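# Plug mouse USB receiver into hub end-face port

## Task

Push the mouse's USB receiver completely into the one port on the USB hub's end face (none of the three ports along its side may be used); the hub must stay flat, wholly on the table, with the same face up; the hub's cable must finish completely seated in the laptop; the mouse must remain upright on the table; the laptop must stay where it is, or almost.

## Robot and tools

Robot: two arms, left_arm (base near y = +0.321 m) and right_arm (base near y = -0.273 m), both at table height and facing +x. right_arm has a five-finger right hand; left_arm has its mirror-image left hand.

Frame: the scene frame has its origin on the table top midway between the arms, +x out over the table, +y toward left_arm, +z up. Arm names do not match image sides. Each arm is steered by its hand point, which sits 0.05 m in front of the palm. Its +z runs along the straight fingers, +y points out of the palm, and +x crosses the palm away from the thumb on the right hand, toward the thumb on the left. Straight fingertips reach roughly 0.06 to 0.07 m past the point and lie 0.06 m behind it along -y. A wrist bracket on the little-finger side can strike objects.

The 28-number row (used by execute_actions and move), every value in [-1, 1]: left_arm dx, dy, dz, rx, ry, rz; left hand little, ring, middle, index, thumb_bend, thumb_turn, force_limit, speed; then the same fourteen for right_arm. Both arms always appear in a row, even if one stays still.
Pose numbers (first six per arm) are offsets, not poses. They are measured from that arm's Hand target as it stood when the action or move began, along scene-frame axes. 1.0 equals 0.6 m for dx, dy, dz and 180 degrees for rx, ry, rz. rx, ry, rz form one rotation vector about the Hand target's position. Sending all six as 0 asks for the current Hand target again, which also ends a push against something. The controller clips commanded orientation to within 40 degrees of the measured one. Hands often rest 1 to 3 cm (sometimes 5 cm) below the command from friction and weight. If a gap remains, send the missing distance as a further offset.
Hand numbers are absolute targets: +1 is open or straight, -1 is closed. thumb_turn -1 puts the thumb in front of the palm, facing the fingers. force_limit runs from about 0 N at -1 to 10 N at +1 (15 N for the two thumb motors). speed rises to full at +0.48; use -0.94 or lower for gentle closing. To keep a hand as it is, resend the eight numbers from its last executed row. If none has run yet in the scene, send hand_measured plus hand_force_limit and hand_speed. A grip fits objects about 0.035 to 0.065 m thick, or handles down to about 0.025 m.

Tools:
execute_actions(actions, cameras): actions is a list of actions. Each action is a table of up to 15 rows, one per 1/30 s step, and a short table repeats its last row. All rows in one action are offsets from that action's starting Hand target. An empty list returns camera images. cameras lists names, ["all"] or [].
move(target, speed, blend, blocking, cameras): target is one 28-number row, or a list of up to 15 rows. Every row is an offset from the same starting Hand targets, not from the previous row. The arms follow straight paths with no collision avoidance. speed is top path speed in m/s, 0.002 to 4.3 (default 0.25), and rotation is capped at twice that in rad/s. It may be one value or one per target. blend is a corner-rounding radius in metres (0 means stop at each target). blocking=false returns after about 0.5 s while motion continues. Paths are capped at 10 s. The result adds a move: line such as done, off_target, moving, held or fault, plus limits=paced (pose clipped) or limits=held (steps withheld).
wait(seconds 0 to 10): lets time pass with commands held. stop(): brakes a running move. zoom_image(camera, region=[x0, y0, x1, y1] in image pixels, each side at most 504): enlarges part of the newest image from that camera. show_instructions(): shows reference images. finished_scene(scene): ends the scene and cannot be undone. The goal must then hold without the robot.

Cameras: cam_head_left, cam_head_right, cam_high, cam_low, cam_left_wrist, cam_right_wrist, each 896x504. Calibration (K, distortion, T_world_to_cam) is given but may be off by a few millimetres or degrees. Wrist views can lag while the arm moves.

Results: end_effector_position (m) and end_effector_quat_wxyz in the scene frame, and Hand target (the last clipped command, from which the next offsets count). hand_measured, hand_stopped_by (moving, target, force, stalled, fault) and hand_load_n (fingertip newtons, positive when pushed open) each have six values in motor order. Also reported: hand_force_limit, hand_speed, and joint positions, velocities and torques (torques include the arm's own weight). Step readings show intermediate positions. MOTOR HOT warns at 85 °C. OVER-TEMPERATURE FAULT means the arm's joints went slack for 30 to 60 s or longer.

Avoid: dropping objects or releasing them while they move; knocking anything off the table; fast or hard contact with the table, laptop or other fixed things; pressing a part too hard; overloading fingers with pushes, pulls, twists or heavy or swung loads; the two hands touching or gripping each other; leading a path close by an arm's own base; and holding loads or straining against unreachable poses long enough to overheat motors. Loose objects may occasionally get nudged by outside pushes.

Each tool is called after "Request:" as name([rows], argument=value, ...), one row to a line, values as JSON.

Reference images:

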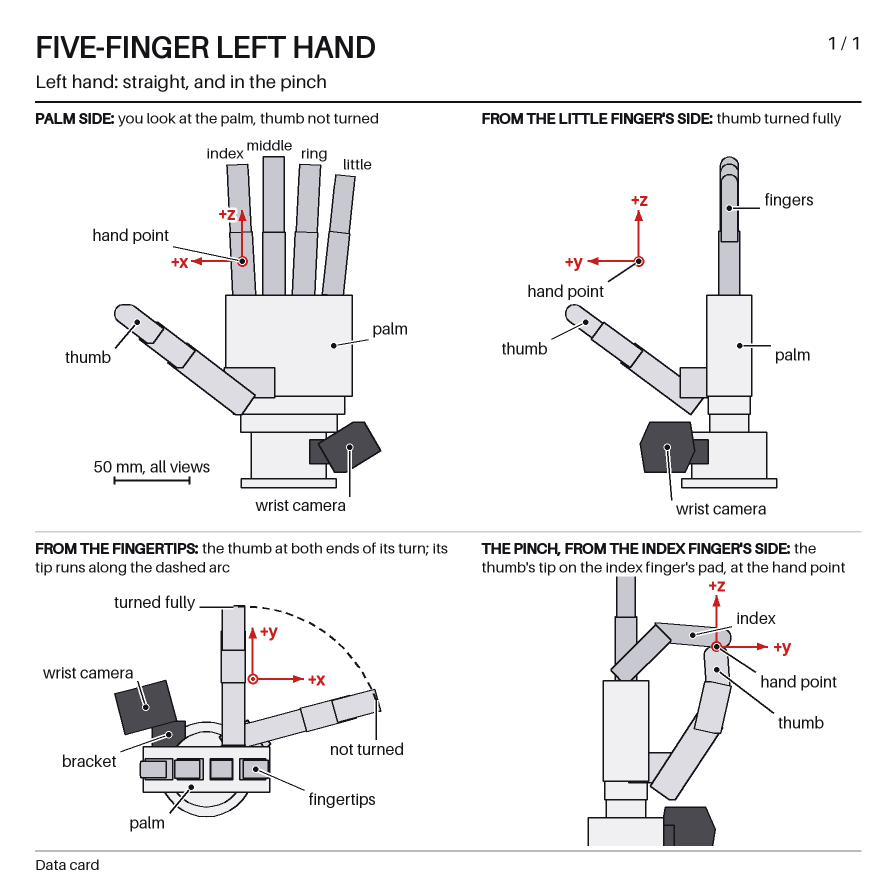

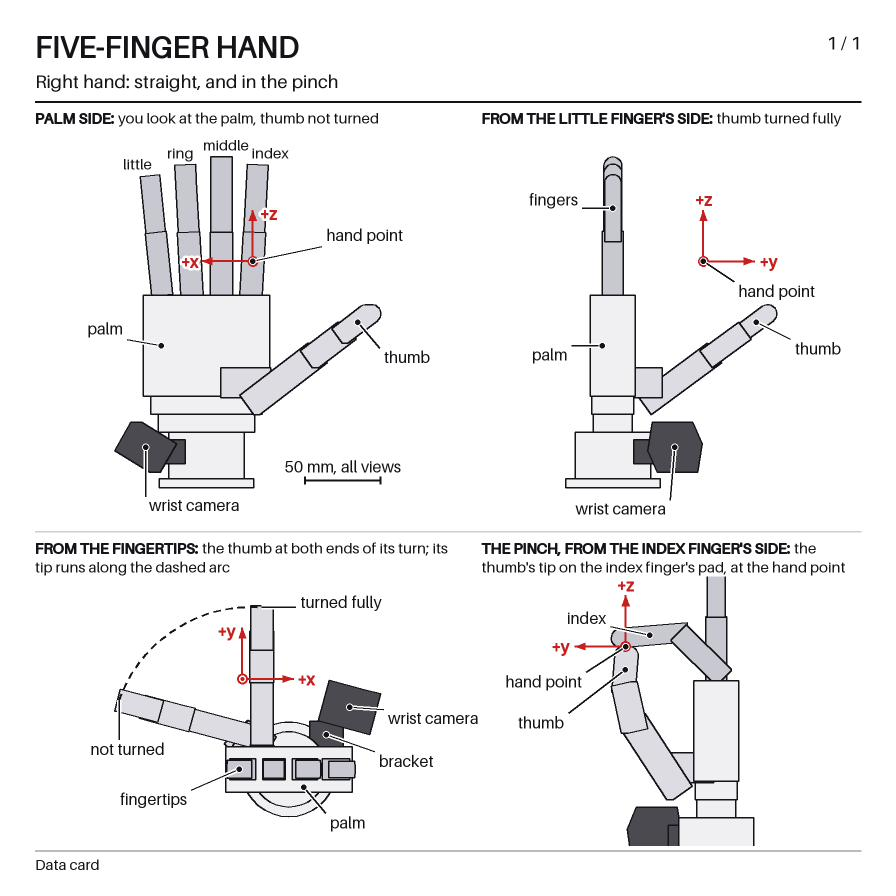

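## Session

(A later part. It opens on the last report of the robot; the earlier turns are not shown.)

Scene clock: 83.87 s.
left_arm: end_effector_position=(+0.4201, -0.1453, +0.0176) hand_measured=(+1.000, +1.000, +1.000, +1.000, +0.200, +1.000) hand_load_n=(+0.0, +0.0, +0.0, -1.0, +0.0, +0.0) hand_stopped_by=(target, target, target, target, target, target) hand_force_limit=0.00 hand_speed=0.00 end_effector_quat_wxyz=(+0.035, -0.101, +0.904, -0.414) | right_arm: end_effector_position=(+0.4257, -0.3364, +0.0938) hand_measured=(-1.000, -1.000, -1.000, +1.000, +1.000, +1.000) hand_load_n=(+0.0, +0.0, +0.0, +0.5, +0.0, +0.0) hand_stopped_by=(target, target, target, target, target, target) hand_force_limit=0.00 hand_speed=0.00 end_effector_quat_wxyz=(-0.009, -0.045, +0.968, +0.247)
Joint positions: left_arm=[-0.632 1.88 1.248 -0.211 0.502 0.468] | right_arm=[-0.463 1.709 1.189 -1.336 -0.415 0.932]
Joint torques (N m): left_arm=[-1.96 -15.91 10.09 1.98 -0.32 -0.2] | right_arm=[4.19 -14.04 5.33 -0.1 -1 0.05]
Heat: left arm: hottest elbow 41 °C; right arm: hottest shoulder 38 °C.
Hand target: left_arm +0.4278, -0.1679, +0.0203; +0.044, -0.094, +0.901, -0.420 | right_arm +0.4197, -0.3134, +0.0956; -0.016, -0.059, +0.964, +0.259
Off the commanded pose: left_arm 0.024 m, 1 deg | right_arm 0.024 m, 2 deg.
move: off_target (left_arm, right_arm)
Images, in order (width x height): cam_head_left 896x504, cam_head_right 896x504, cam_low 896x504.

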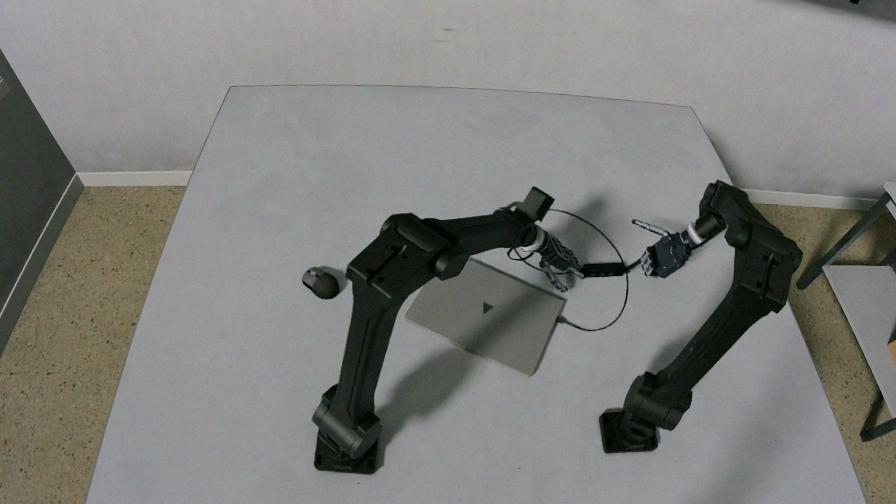

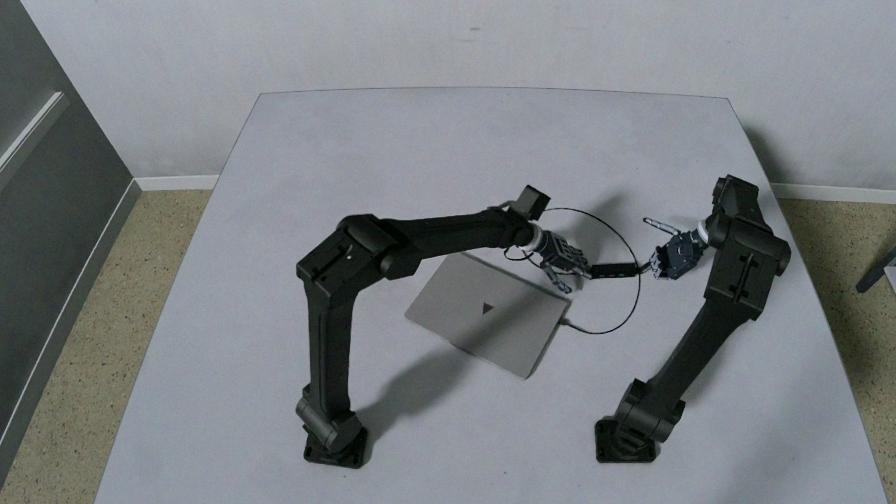

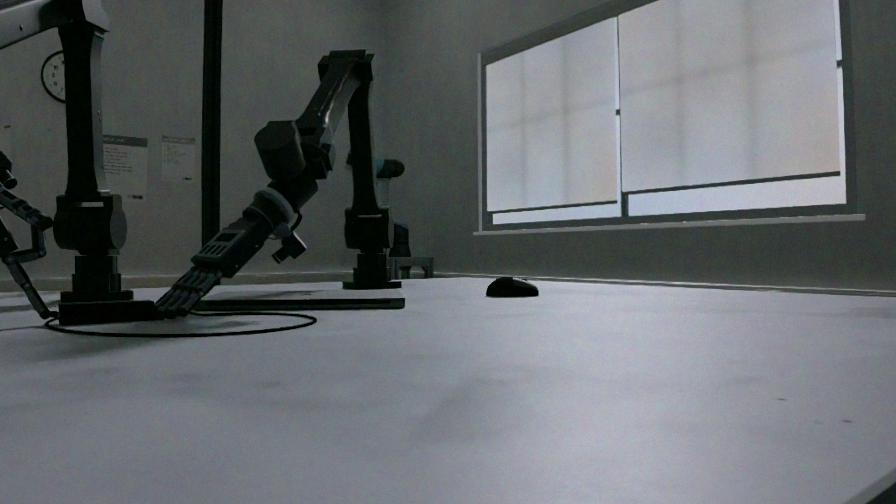

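Request:
move(target=[0,-0.016,0.0,0,0,0,1,1,1,1,0.2,1,0,0,-0.001,0.016,0,0,0,0,-1,-1,-1,1,1,1,0,0], speed=0.03, cameras=["cam_head_left","cam_head_right","cam_low"])

Request:
zoom_image(camera="cam_low", region=[20, 290, 110, 330])

Request:
zoom_image(camera="cam_head_left", region=[560, 245, 650, 305])

Request:
zoom_image(camera="cam_head_right", region=[570, 245, 660, 305])

Scene clock: 85.90 s.
left_arm: end_effector_position=(+0.4199, -0.1462, +0.0178) hand_measured=(+1.000, +1.000, +1.000, +1.000, +0.200, +1.000) hand_load_n=(+0.0, +0.0, -1.0, -1.0, +0.0, +0.0) hand_stopped_by=(target, target, target, target, target, target) hand_force_limit=0.00 hand_speed=0.00 end_effector_quat_wxyz=(+0.036, -0.106, +0.904, -0.413) | right_arm: end_effector_position=(+0.4270, -0.3349, +0.0945) hand_measured=(-1.000, -1.000, -1.000, +1.000, +1.000, +1.000) hand_load_n=(+0.0, +0.0, +0.0, +1.0, +0.0, +0.0) hand_stopped_by=(target, target, target, target, target, target) hand_force_limit=0.00 hand_speed=0.00 end_effector_quat_wxyz=(-0.006, -0.038, +0.970, +0.240)
Joint positions: left_arm=[-0.636 1.88 1.249 -0.211 0.493 0.458] | right_arm=[-0.457 1.694 1.179 -1.32 -0.41 0.958]
Joint torques (N m): left_arm=[-2.67 -15.03 11.18 1.94 -0.3 -0.25] | right_arm=[4.31 -14.15 5.12 -0.06 -1.37 -0.09]
Heat: left arm: hottest elbow 41 °C; right arm: hottest shoulder 38 °C.
Hand target: left_arm +0.4277, -0.1774, +0.0202; +0.044, -0.095, +0.901, -0.420 | right_arm +0.4191, -0.3038, +0.0956; -0.016, -0.059, +0.964, +0.259
Off the commanded pose: left_arm 0.032 m, 2 deg | right_arm 0.032 m, 4 deg.
move: off_target (left_arm, right_arm)
Images, in order (width x height): cam_head_left 896x504, cam_head_right 896x504, cam_low 896x504.

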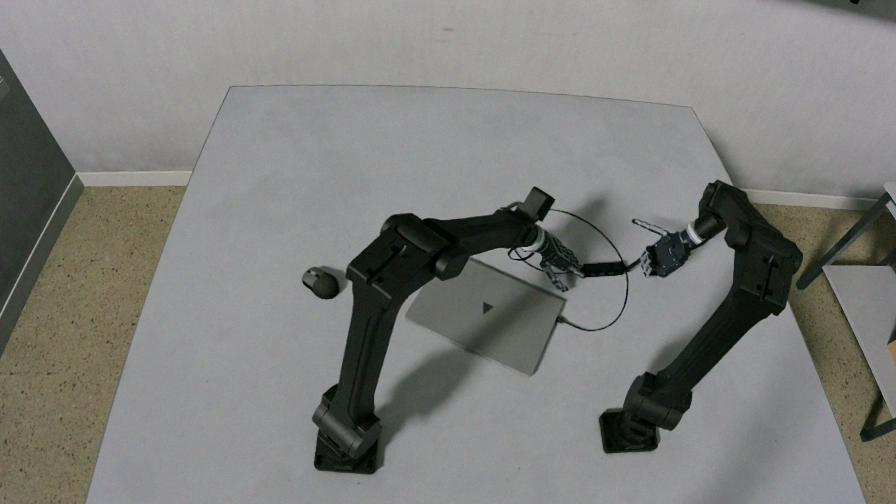

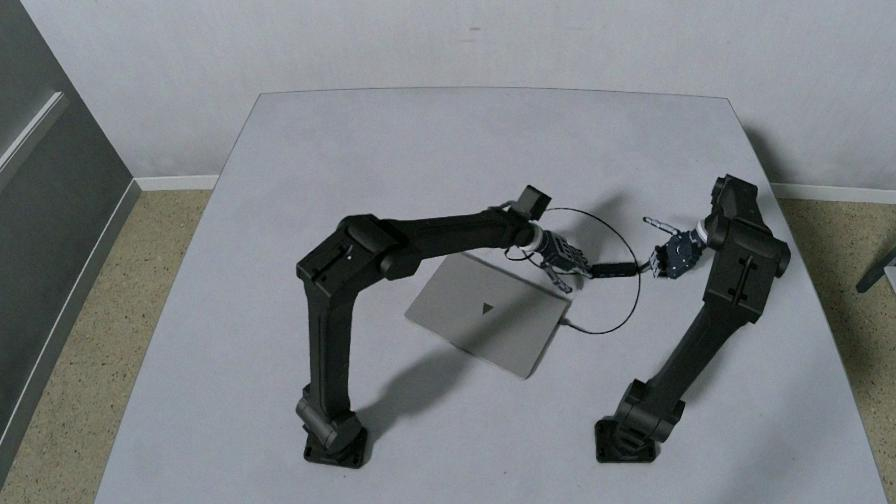

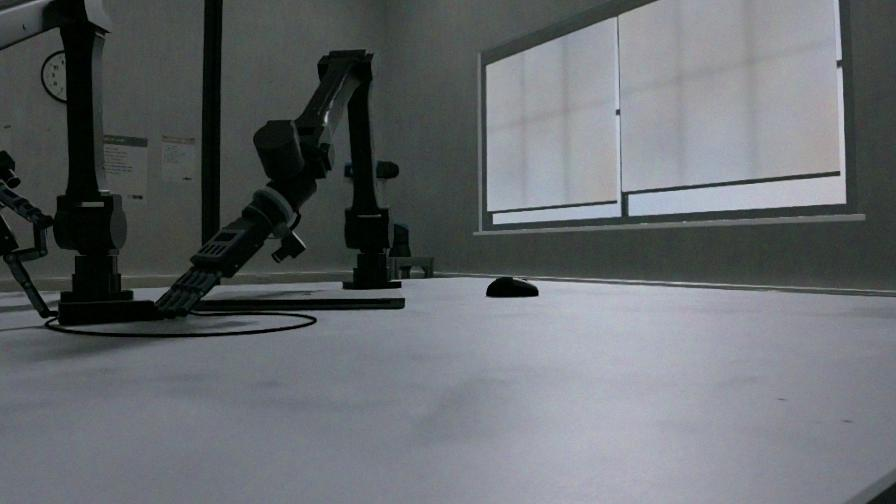

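Scaled by 5.600 from the camera's 896x504 image, which has a finer 1280x720 frame.

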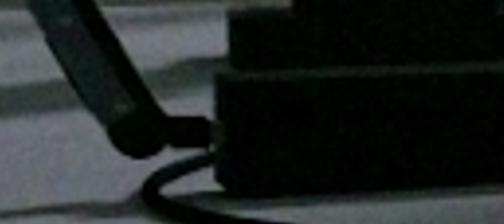

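Scaled by 5.600 from the camera's 896x504 image, which has a finer 1280x720 frame.

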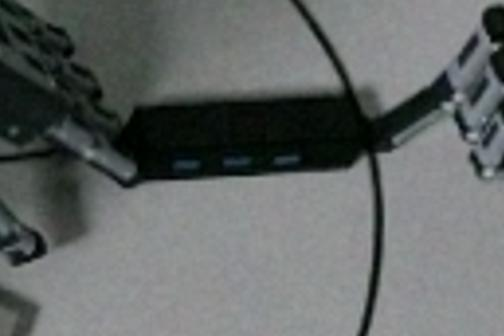

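Scaled by 5.600 from the camera's 896x504 image, which has a finer 1280x720 frame.

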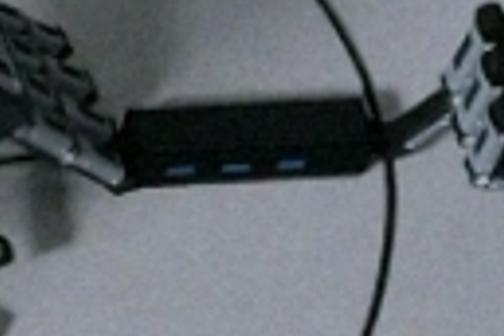

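Request:
move(target=[0,-0.014,0.0,0,0,0,1,1,1,1,0.2,1,0,0,-0.004,0.014,0,0,0,0,-1,-1,-1,1,1,1,0,0], speed=0.03, cameras=["cam_head_left","cam_head_right","cam_low"])

Request:
zoom_image(camera="cam_low", region=[20, 290, 110, 330])

Request:
zoom_image(camera="cam_head_left", region=[560, 245, 650, 305])

Request:
zoom_image(camera="cam_head_right", region=[570, 245, 660, 305])

Scene clock: 87.67 s.
left_arm: end_effector_position=(+0.4218, -0.1482, +0.0189) hand_measured=(+1.000, +1.000, +1.000, +1.000, +0.200, +1.000) hand_load_n=(+0.0, +0.0, -1.0, -2.5, +0.0, +0.0) hand_stopped_by=(target, target, target, target, target, target) hand_force_limit=0.00 hand_speed=0.00 end_effector_quat_wxyz=(+0.042, -0.108, +0.904, -0.411) | right_arm: end_effector_position=(+0.4267, -0.3321, +0.0950) hand_measured=(-1.000, -1.000, -1.000, +1.000, +1.000, +1.000) hand_load_n=(+0.0, +0.0, +0.0, +1.0, +0.0, +0.0) hand_stopped_by=(target, target, target, target, target, target) hand_force_limit=0.00 hand_speed=0.00 end_effector_quat_wxyz=(-0.002, -0.035, +0.972, +0.234)
Joint positions: left_arm=[-0.64 1.88 1.254 -0.211 0.477 0.453] | right_arm=[-0.45 1.679 1.165 -1.305 -0.406 0.976]
Joint torques (N m): left_arm=[-3.14 -14.21 11.92 1.88 0.03 -0.29] | right_arm=[4.78 -13.63 4.77 -0.62 -1.71 -0.15]
Heat: left arm: hottest elbow 41 °C; right arm: hottest shoulder 38 °C.
Hand target: left_arm +0.4279, -0.1858, +0.0204; +0.044, -0.095, +0.901, -0.420 | right_arm +0.4167, -0.2954, +0.0956; -0.016, -0.060, +0.964, +0.259
Off the commanded pose: left_arm 0.038 m, 2 deg | right_arm 0.038 m, 4 deg.
move: off_target (left_arm, right_arm)
Images, in order (width x height): cam_head_left 896x504, cam_head_right 896x504, cam_low 896x504.

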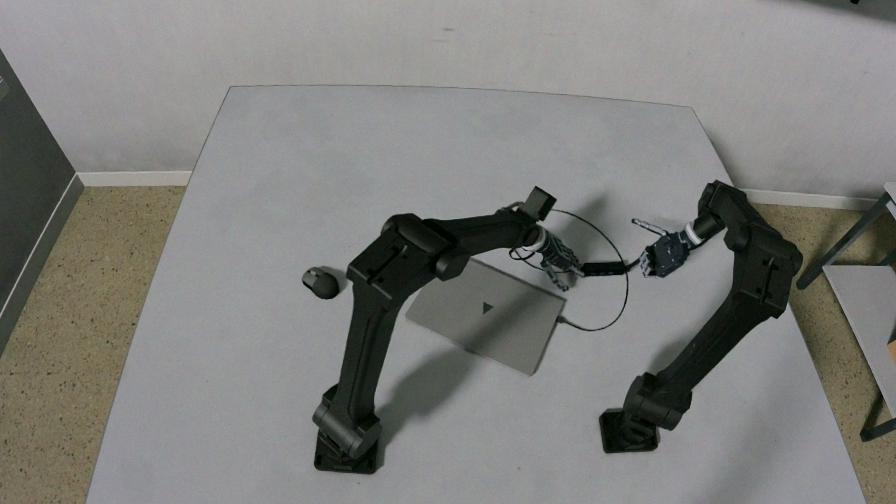

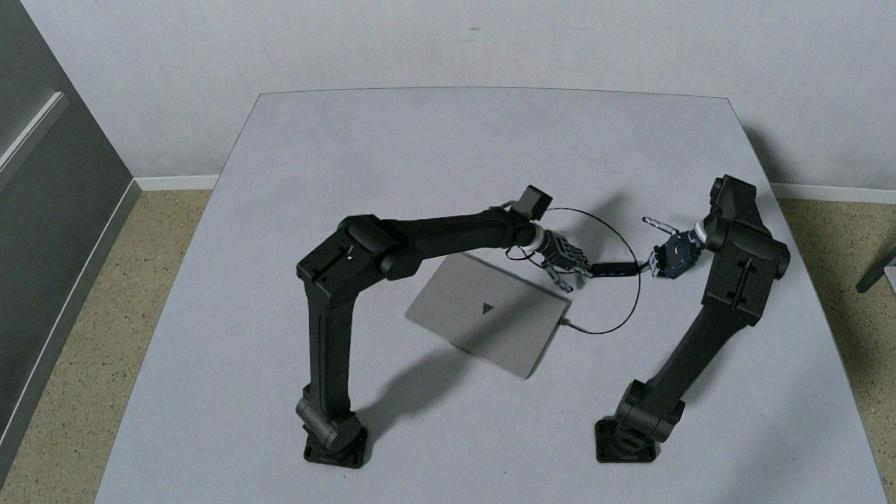

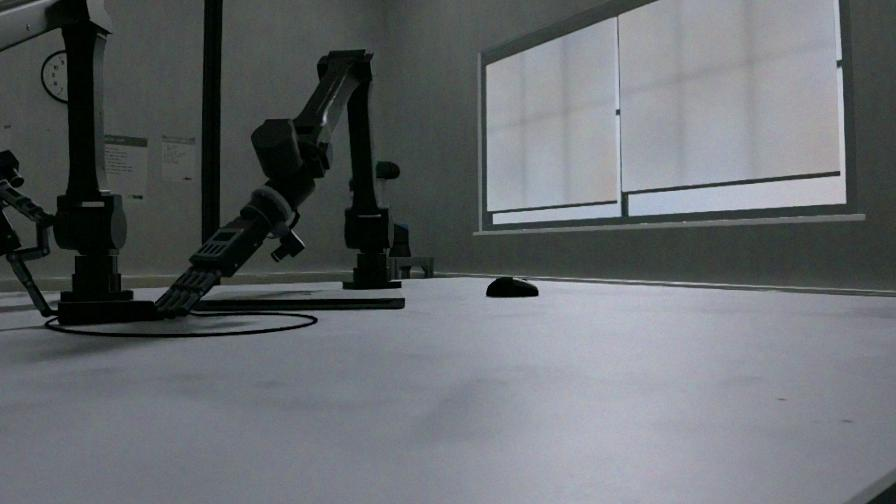

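Scaled by 5.600 from the camera's 896x504 image, which has a finer 1280x720 frame.

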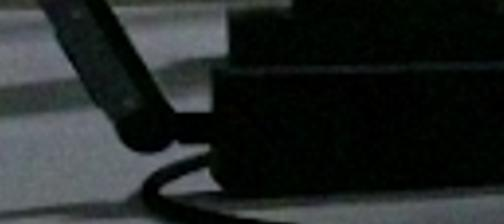

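Scaled by 5.600 from the camera's 896x504 image, which has a finer 1280x720 frame.

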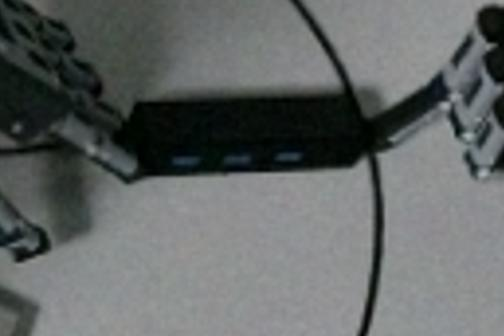

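Scaled by 5.600 from the camera's 896x504 image, which has a finer 1280x720 frame.

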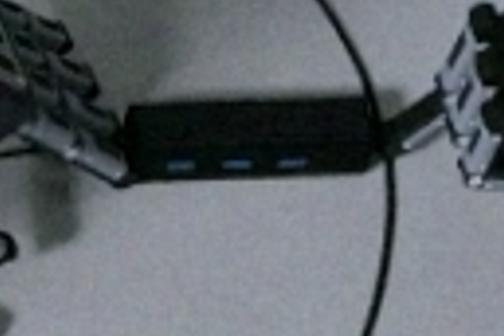

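Request:
move(target=[0,-0.012,0.0,0,0,0,1,1,1,1,0.2,1,0,0,-0.002,0.012,0,0,0,0,-1,-1,-1,1,1,1,0,0], speed=0.03, cameras=["cam_head_left","cam_head_right","cam_low"])

Request:
zoom_image(camera="cam_low", region=[20, 290, 110, 330])

Request:
zoom_image(camera="cam_head_left", region=[560, 245, 650, 305])

Request:
zoom_image(camera="cam_head_right", region=[570, 245, 660, 305])

Scene clock: 89.53 s.
left_arm: end_effector_position=(+0.4237, -0.1494, +0.0193) hand_measured=(+1.000, +1.000, +1.000, +1.000, +0.200, +1.000) hand_load_n=(+0.0, +0.0, +0.0, -4.0, +0.0, +0.0) hand_stopped_by=(target, target, target, target, target, target) hand_force_limit=0.00 hand_speed=0.00 end_effector_quat_wxyz=(+0.044, -0.111, +0.905, -0.408) | right_arm: end_effector_position=(+0.4275, -0.3315, +0.0960) hand_measured=(-1.000, -1.000, -1.000, +1.000, +1.000, +1.000) hand_load_n=(+0.0, +0.0, +0.0, +1.0, +0.0, +0.0) hand_stopped_by=(target, target, target, target, target, target) hand_force_limit=0.00 hand_speed=0.00 end_effector_quat_wxyz=(+0.002, -0.029, +0.973, +0.229)
Joint positions: left_arm=[-0.642 1.883 1.261 -0.215 0.468 0.45] | right_arm=[-0.447 1.666 1.156 -1.291 -0.404 0.995]
Joint torques (N m): left_arm=[-3.66 -13.86 12.33 1.85 0.16 -0.32] | right_arm=[6.24 -12.81 4.38 -0.7 -1.87 -0.16]
Heat: left arm: hottest elbow 41 °C; right arm: hottest shoulder 37 °C.
Hand target: left_arm +0.4277, -0.1930, +0.0202; +0.044, -0.094, +0.901, -0.420 | right_arm +0.4155, -0.2882, +0.0957; -0.016, -0.059, +0.964, +0.259
Off the commanded pose: left_arm 0.044 m, 2 deg | right_arm 0.045 m, 5 deg.
move: off_target (left_arm, right_arm)
Images, in order (width x height): cam_head_left 896x504, cam_head_right 896x504, cam_low 896x504.

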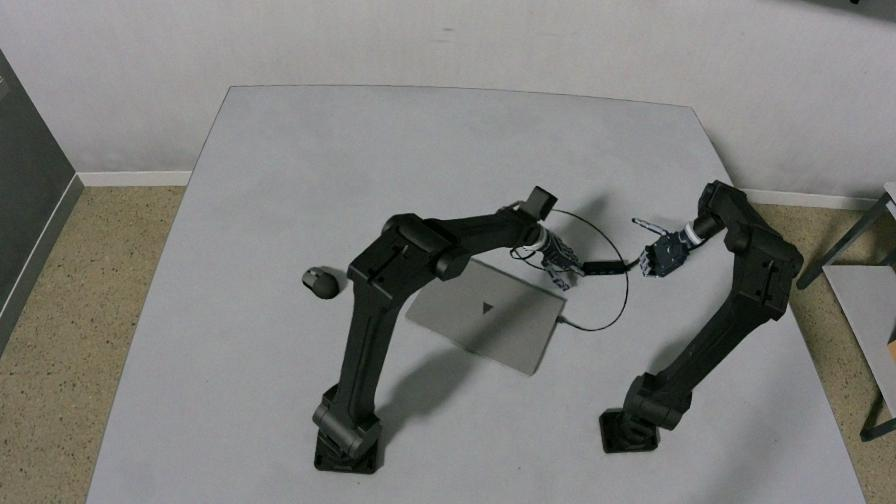

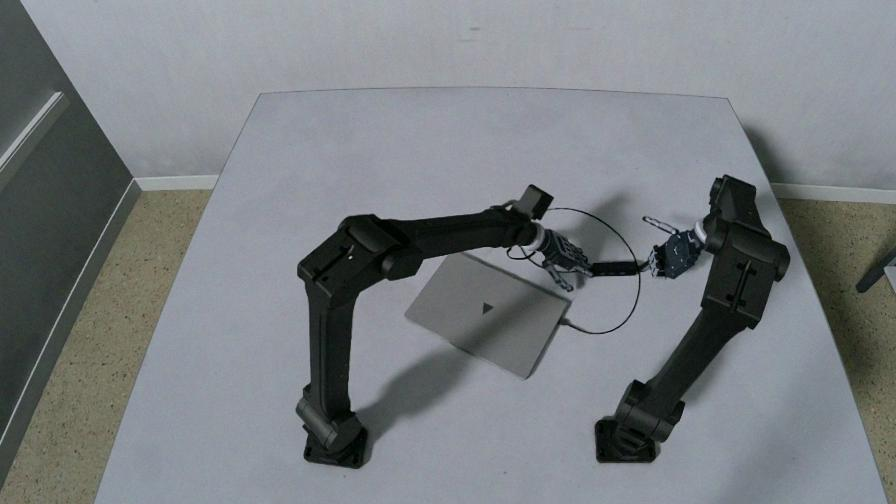

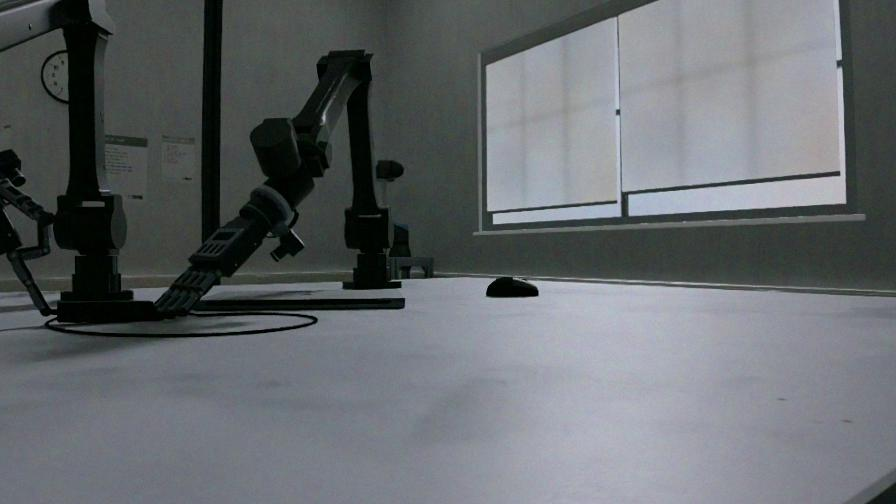

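Scaled by 5.600 from the camera's 896x504 image, which has a finer 1280x720 frame.

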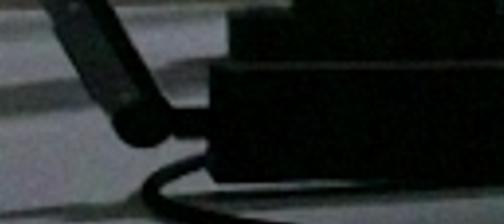

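Scaled by 5.600 from the camera's 896x504 image, which has a finer 1280x720 frame.

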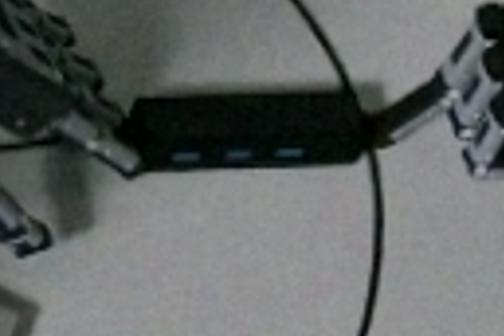

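Scaled by 5.600 from the camera's 896x504 image, which has a finer 1280x720 frame.

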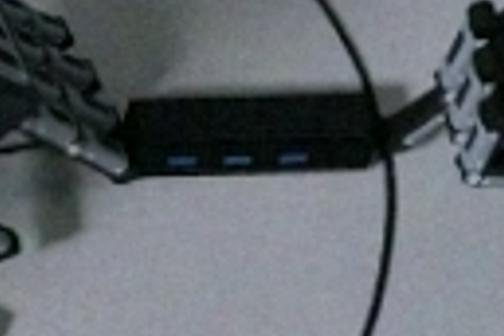

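Request:
move(target=[-0.013,0.14,0.0,0,0,0,1,1,1,1,0.2,1,0,0,0.030,-0.14,0,0,0,0,-1,-1,-1,1,1,1,0,0], speed=0.06, cameras=["cam_head_left","cam_head_right","cam_low"])

Request:
zoom_image(camera="cam_low", region=[20, 290, 110, 330])

Request:
zoom_image(camera="cam_head_left", region=[560, 245, 650, 305])

Request:
zoom_image(camera="cam_head_right", region=[570, 245, 660, 305])

Scene clock: 93.60 s.
left_arm: end_effector_position=(+0.4155, -0.1153, +0.0173) hand_measured=(+1.000, +1.000, +1.000, +1.000, +0.200, +1.000) hand_load_n=(+0.0, -0.5, +0.0, +0.0, +0.0, -0.5) hand_stopped_by=(target, target, target, target, target, target) hand_force_limit=0.00 hand_speed=0.00 end_effector_quat_wxyz=(+0.036, -0.095, +0.903, -0.417) | right_arm: end_effector_position=(+0.4200, -0.3611, +0.0952) hand_measured=(-1.000, -1.000, -1.000, +1.000, +1.000, +1.000) hand_load_n=(+0.0, +0.0, +0.0, +0.0, +0.0, +0.0) hand_stopped_by=(target, target, target, target, target, target) hand_force_limit=0.00 hand_speed=0.00 end_effector_quat_wxyz=(-0.021, -0.054, +0.963, +0.262)
Joint positions: left_arm=[-0.594 1.835 1.177 -0.198 0.533 0.51] | right_arm=[-0.518 1.76 1.246 -1.409 -0.406 0.845]
Joint torques (N m): left_arm=[0.5 -18.49 5.87 1.99 0.46 -0.04] | right_arm=[0.38 -11.46 11.81 -0.31 -0.26 -0.1]
Heat: left arm: hottest elbow 42 °C; right arm: hottest shoulder 37 °C.
Hand target: left_arm +0.4199, -0.1091, +0.0203; +0.044, -0.094, +0.901, -0.420 | right_arm +0.4336, -0.3724, +0.0957; -0.016, -0.059, +0.964, +0.259
Off the commanded pose: left_arm 0.008 m, 1 deg | right_arm 0.017 m, 1 deg.
move: off_target (right_arm)
Images, in order (width x height): cam_head_left 896x504, cam_head_right 896x504, cam_low 896x504.

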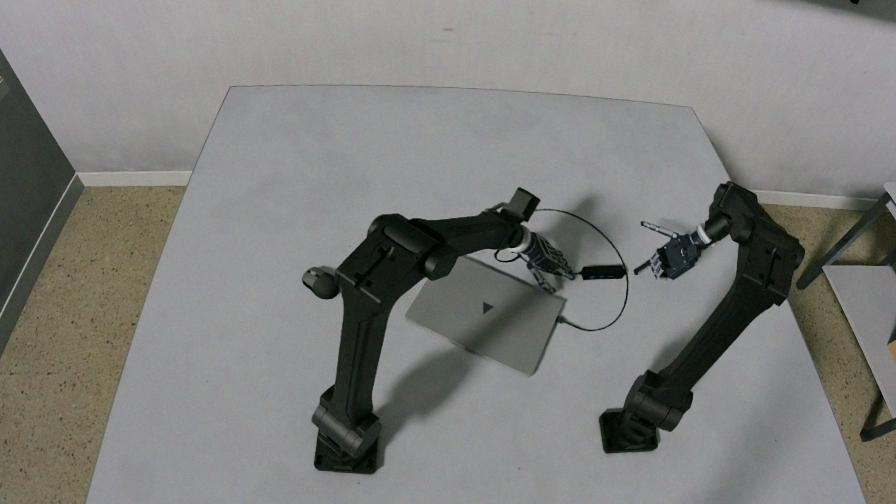

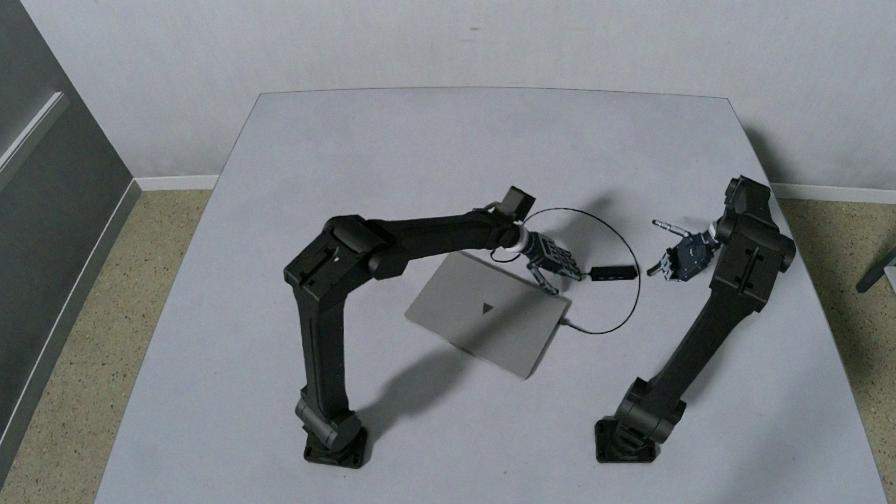

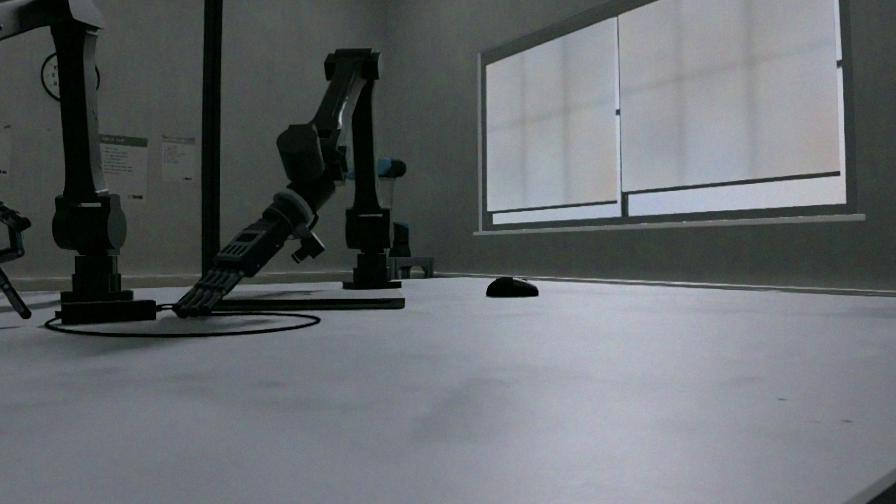

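Scaled by 5.600 from the camera's 896x504 image, which has a finer 1280x720 frame.

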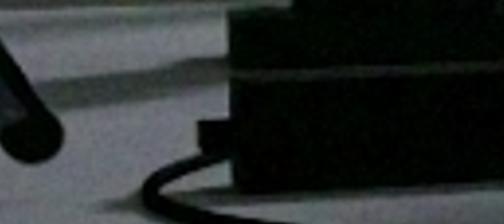

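Scaled by 5.600 from the camera's 896x504 image, which has a finer 1280x720 frame.

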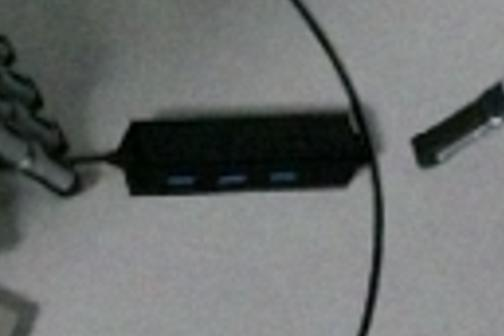

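Scaled by 5.600 from the camera's 896x504 image, which has a finer 1280x720 frame.

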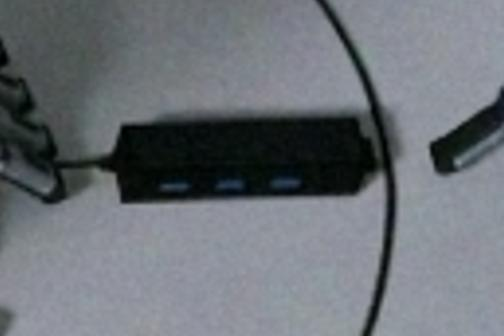

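Request:
zoom_image(camera="cam_low", region=[40, 290, 80, 330])

Request:
zoom_image(camera="cam_low", region=[40, 285, 200, 335])

Request:
zoom_image(camera="cam_head_left", region=[540, 225, 660, 335])

Scaled by 12.600 from the camera's 896x504 image, which has a finer 1280x720 frame.

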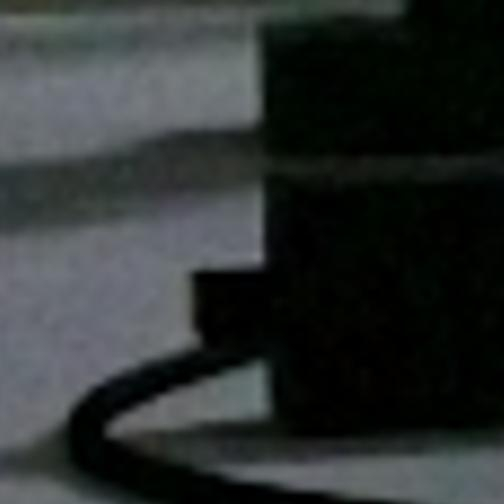

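Scaled by 3.150 from the camera's 896x504 image, which has a finer 1280x720 frame.

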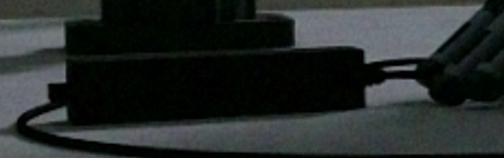

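Scaled by 4.200 from the camera's 896x504 image, which has a finer 1280x720 frame.

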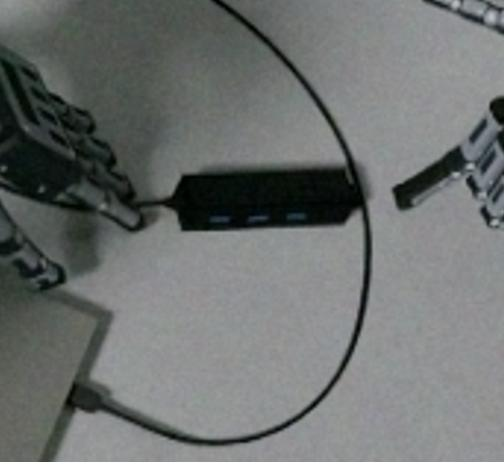

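Request:
move([
  [0,0.03,0.02,0,0,0,1,1,1,1,0.2,1,0,0,0,-0.05,0.03,0,0,0,-1,-1,-1,1,1,1,0,0],
  [-0.02,0.06,0.20,0,0,0,1,1,1,1,0.2,1,0,0,0,-0.08,0.20,0,0,0,-1,-1,-1,1,1,1,0,0],
], speed=0.15, blend=0.01, cameras=["cam_head_left","cam_head_right","cam_low","cam_high"])

Request:
zoom_image(camera="cam_low", region=[30, 285, 210, 335])

Request:
zoom_image(camera="cam_head_left", region=[480, 205, 660, 335])

Request:
zoom_image(camera="cam_head_right", region=[560, 235, 680, 345])

Scene clock: 97.33 s.
left_arm: end_effector_position=(+0.3852, -0.0660, +0.1119) hand_measured=(+1.000, +1.000, +1.000, +1.000, +0.200, +1.000) hand_load_n=(+0.0, +0.0, +0.0, +0.0, +0.0, +0.0) hand_stopped_by=(target, target, target, target, target, target) hand_force_limit=0.00 hand_speed=0.00 end_effector_quat_wxyz=(+0.022, -0.102, +0.909, -0.404) | right_arm: end_effector_position=(+0.4239, -0.4091, +0.1972) hand_measured=(-1.000, -1.000, -1.000, +1.000, +1.000, +1.000) hand_load_n=(+0.0, +0.0, +0.0, +0.0, +0.0, +0.0) hand_stopped_by=(target, target, target, target, target, target) hand_force_limit=0.00 hand_speed=0.00 end_effector_quat_wxyz=(-0.007, -0.048, +0.965, +0.256)
Joint positions: left_arm=[-0.551 1.598 1.158 -0.479 0.56 0.549] | right_arm=[-0.601 1.718 1.48 -1.685 -0.388 0.779]
Joint torques (N m): left_arm=[0.91 -15.09 11.48 1.02 0.56 -0.09] | right_arm=[0.79 -14.62 12.78 -0.1 -0.35 -0.11]
Heat: left arm: hottest elbow 42 °C; right arm: hottest elbow 38 °C.
Hand target: left_arm +0.4080, -0.0731, +0.1403; +0.044, -0.094, +0.901, -0.420 | right_arm +0.4336, -0.4202, +0.2155; -0.016, -0.059, +0.964, +0.259
Off the commanded pose: left_arm 0.037 m, 3 deg | right_arm 0.024 m, 2 deg.
joint sent to its limit (right arm) — joint 4 (wrist pitch), lower limit. The joint targets are off in orientation, not in position.
move: off_target (left_arm, right_arm)
Images, in order (width x height): cam_head_left 896x504, cam_head_right 896x504, cam_high 896x504, cam_low 896x504.

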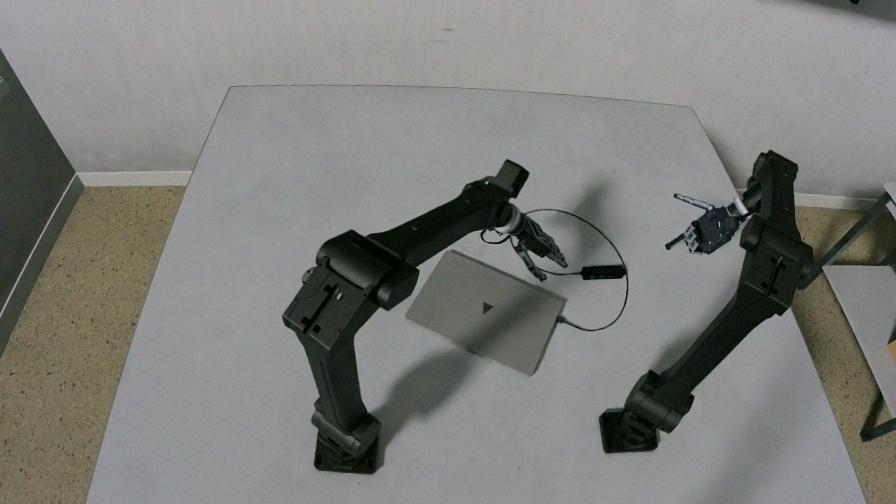

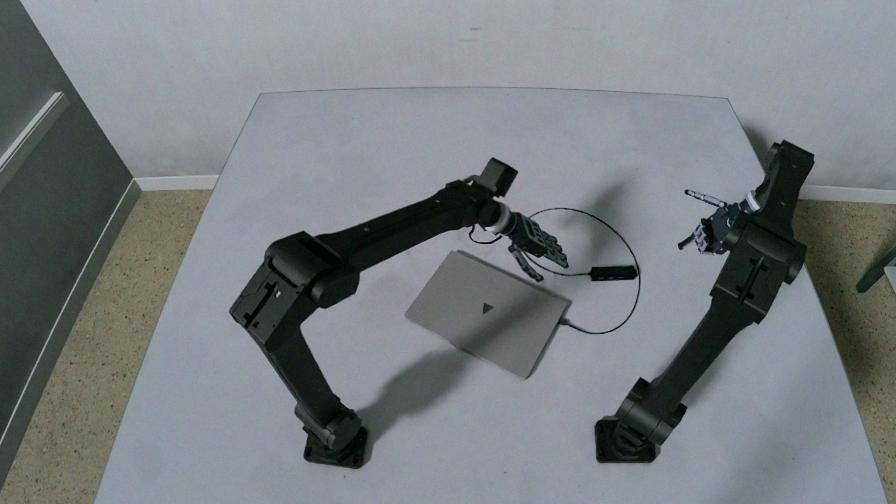

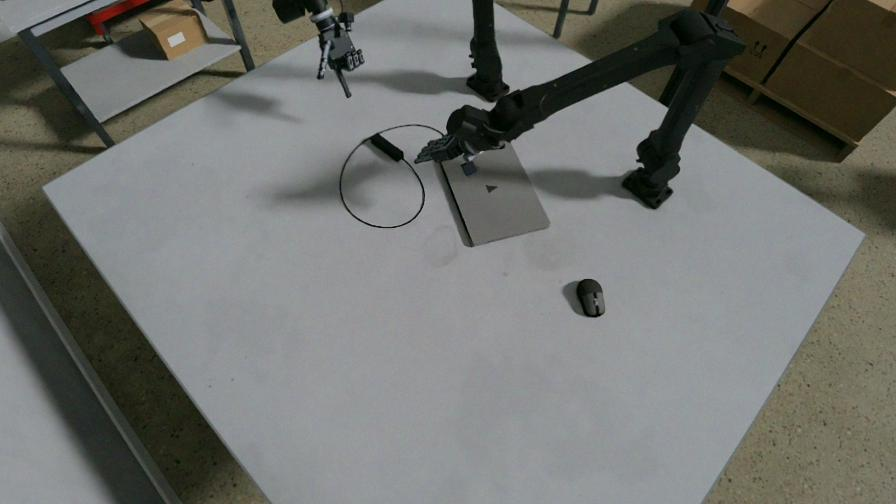

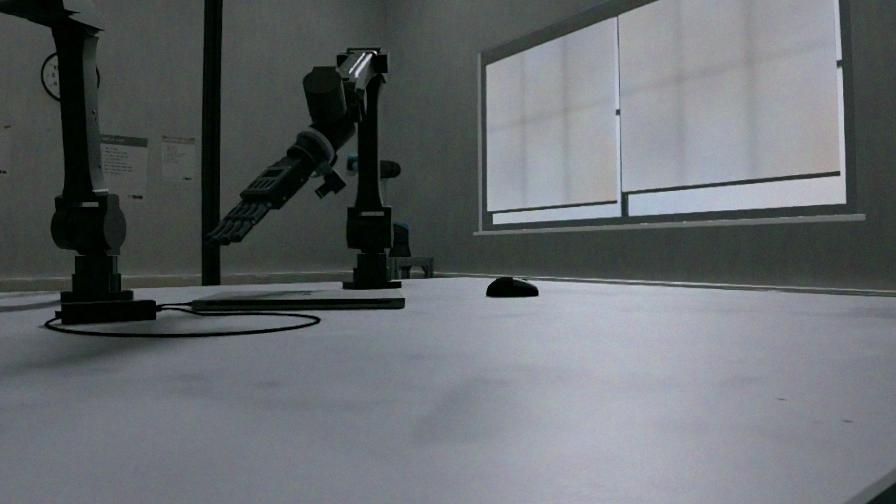

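Scaled by 2.800 from the camera's 896x504 image, which has a finer 1280x720 frame.

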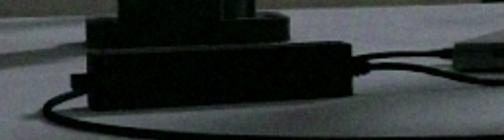

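Scaled by 2.800 from the camera's 896x504 image, which has a finer 1280x720 frame.

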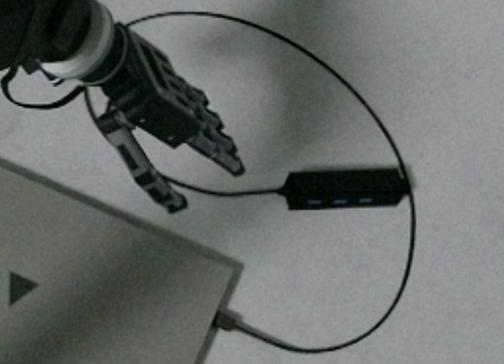

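Scaled by 4.200 from the camera's 896x504 image, which has a finer 1280x720 frame.

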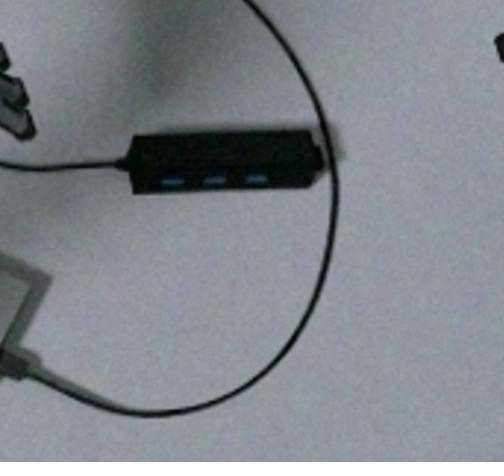

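Request:
zoom_image(camera="cam_low", region=[40, 290, 110, 330])

Request:
zoom_image(camera="cam_low", region=[110, 290, 180, 330])

Request:
zoom_image(camera="cam_high", region=[340, 110, 460, 240])

Scaled by 7.200 from the camera's 896x504 image, which has a finer 1280x720 frame.

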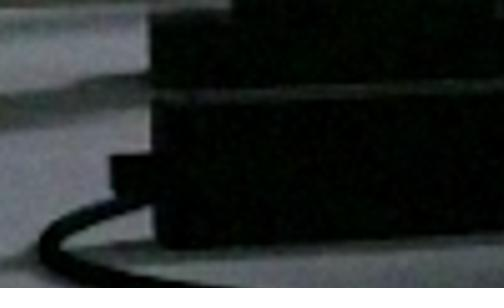

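Scaled by 7.200 from the camera's 896x504 image, which has a finer 1280x720 frame.

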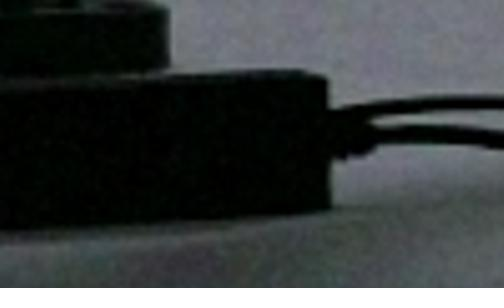

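Scaled by 3.877 from the camera's 896x504 image, which has a finer 1280x720 frame.

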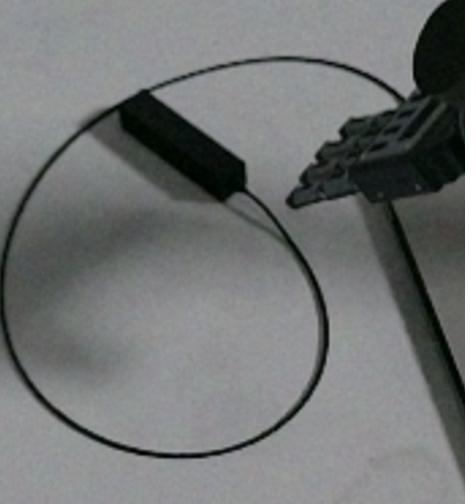

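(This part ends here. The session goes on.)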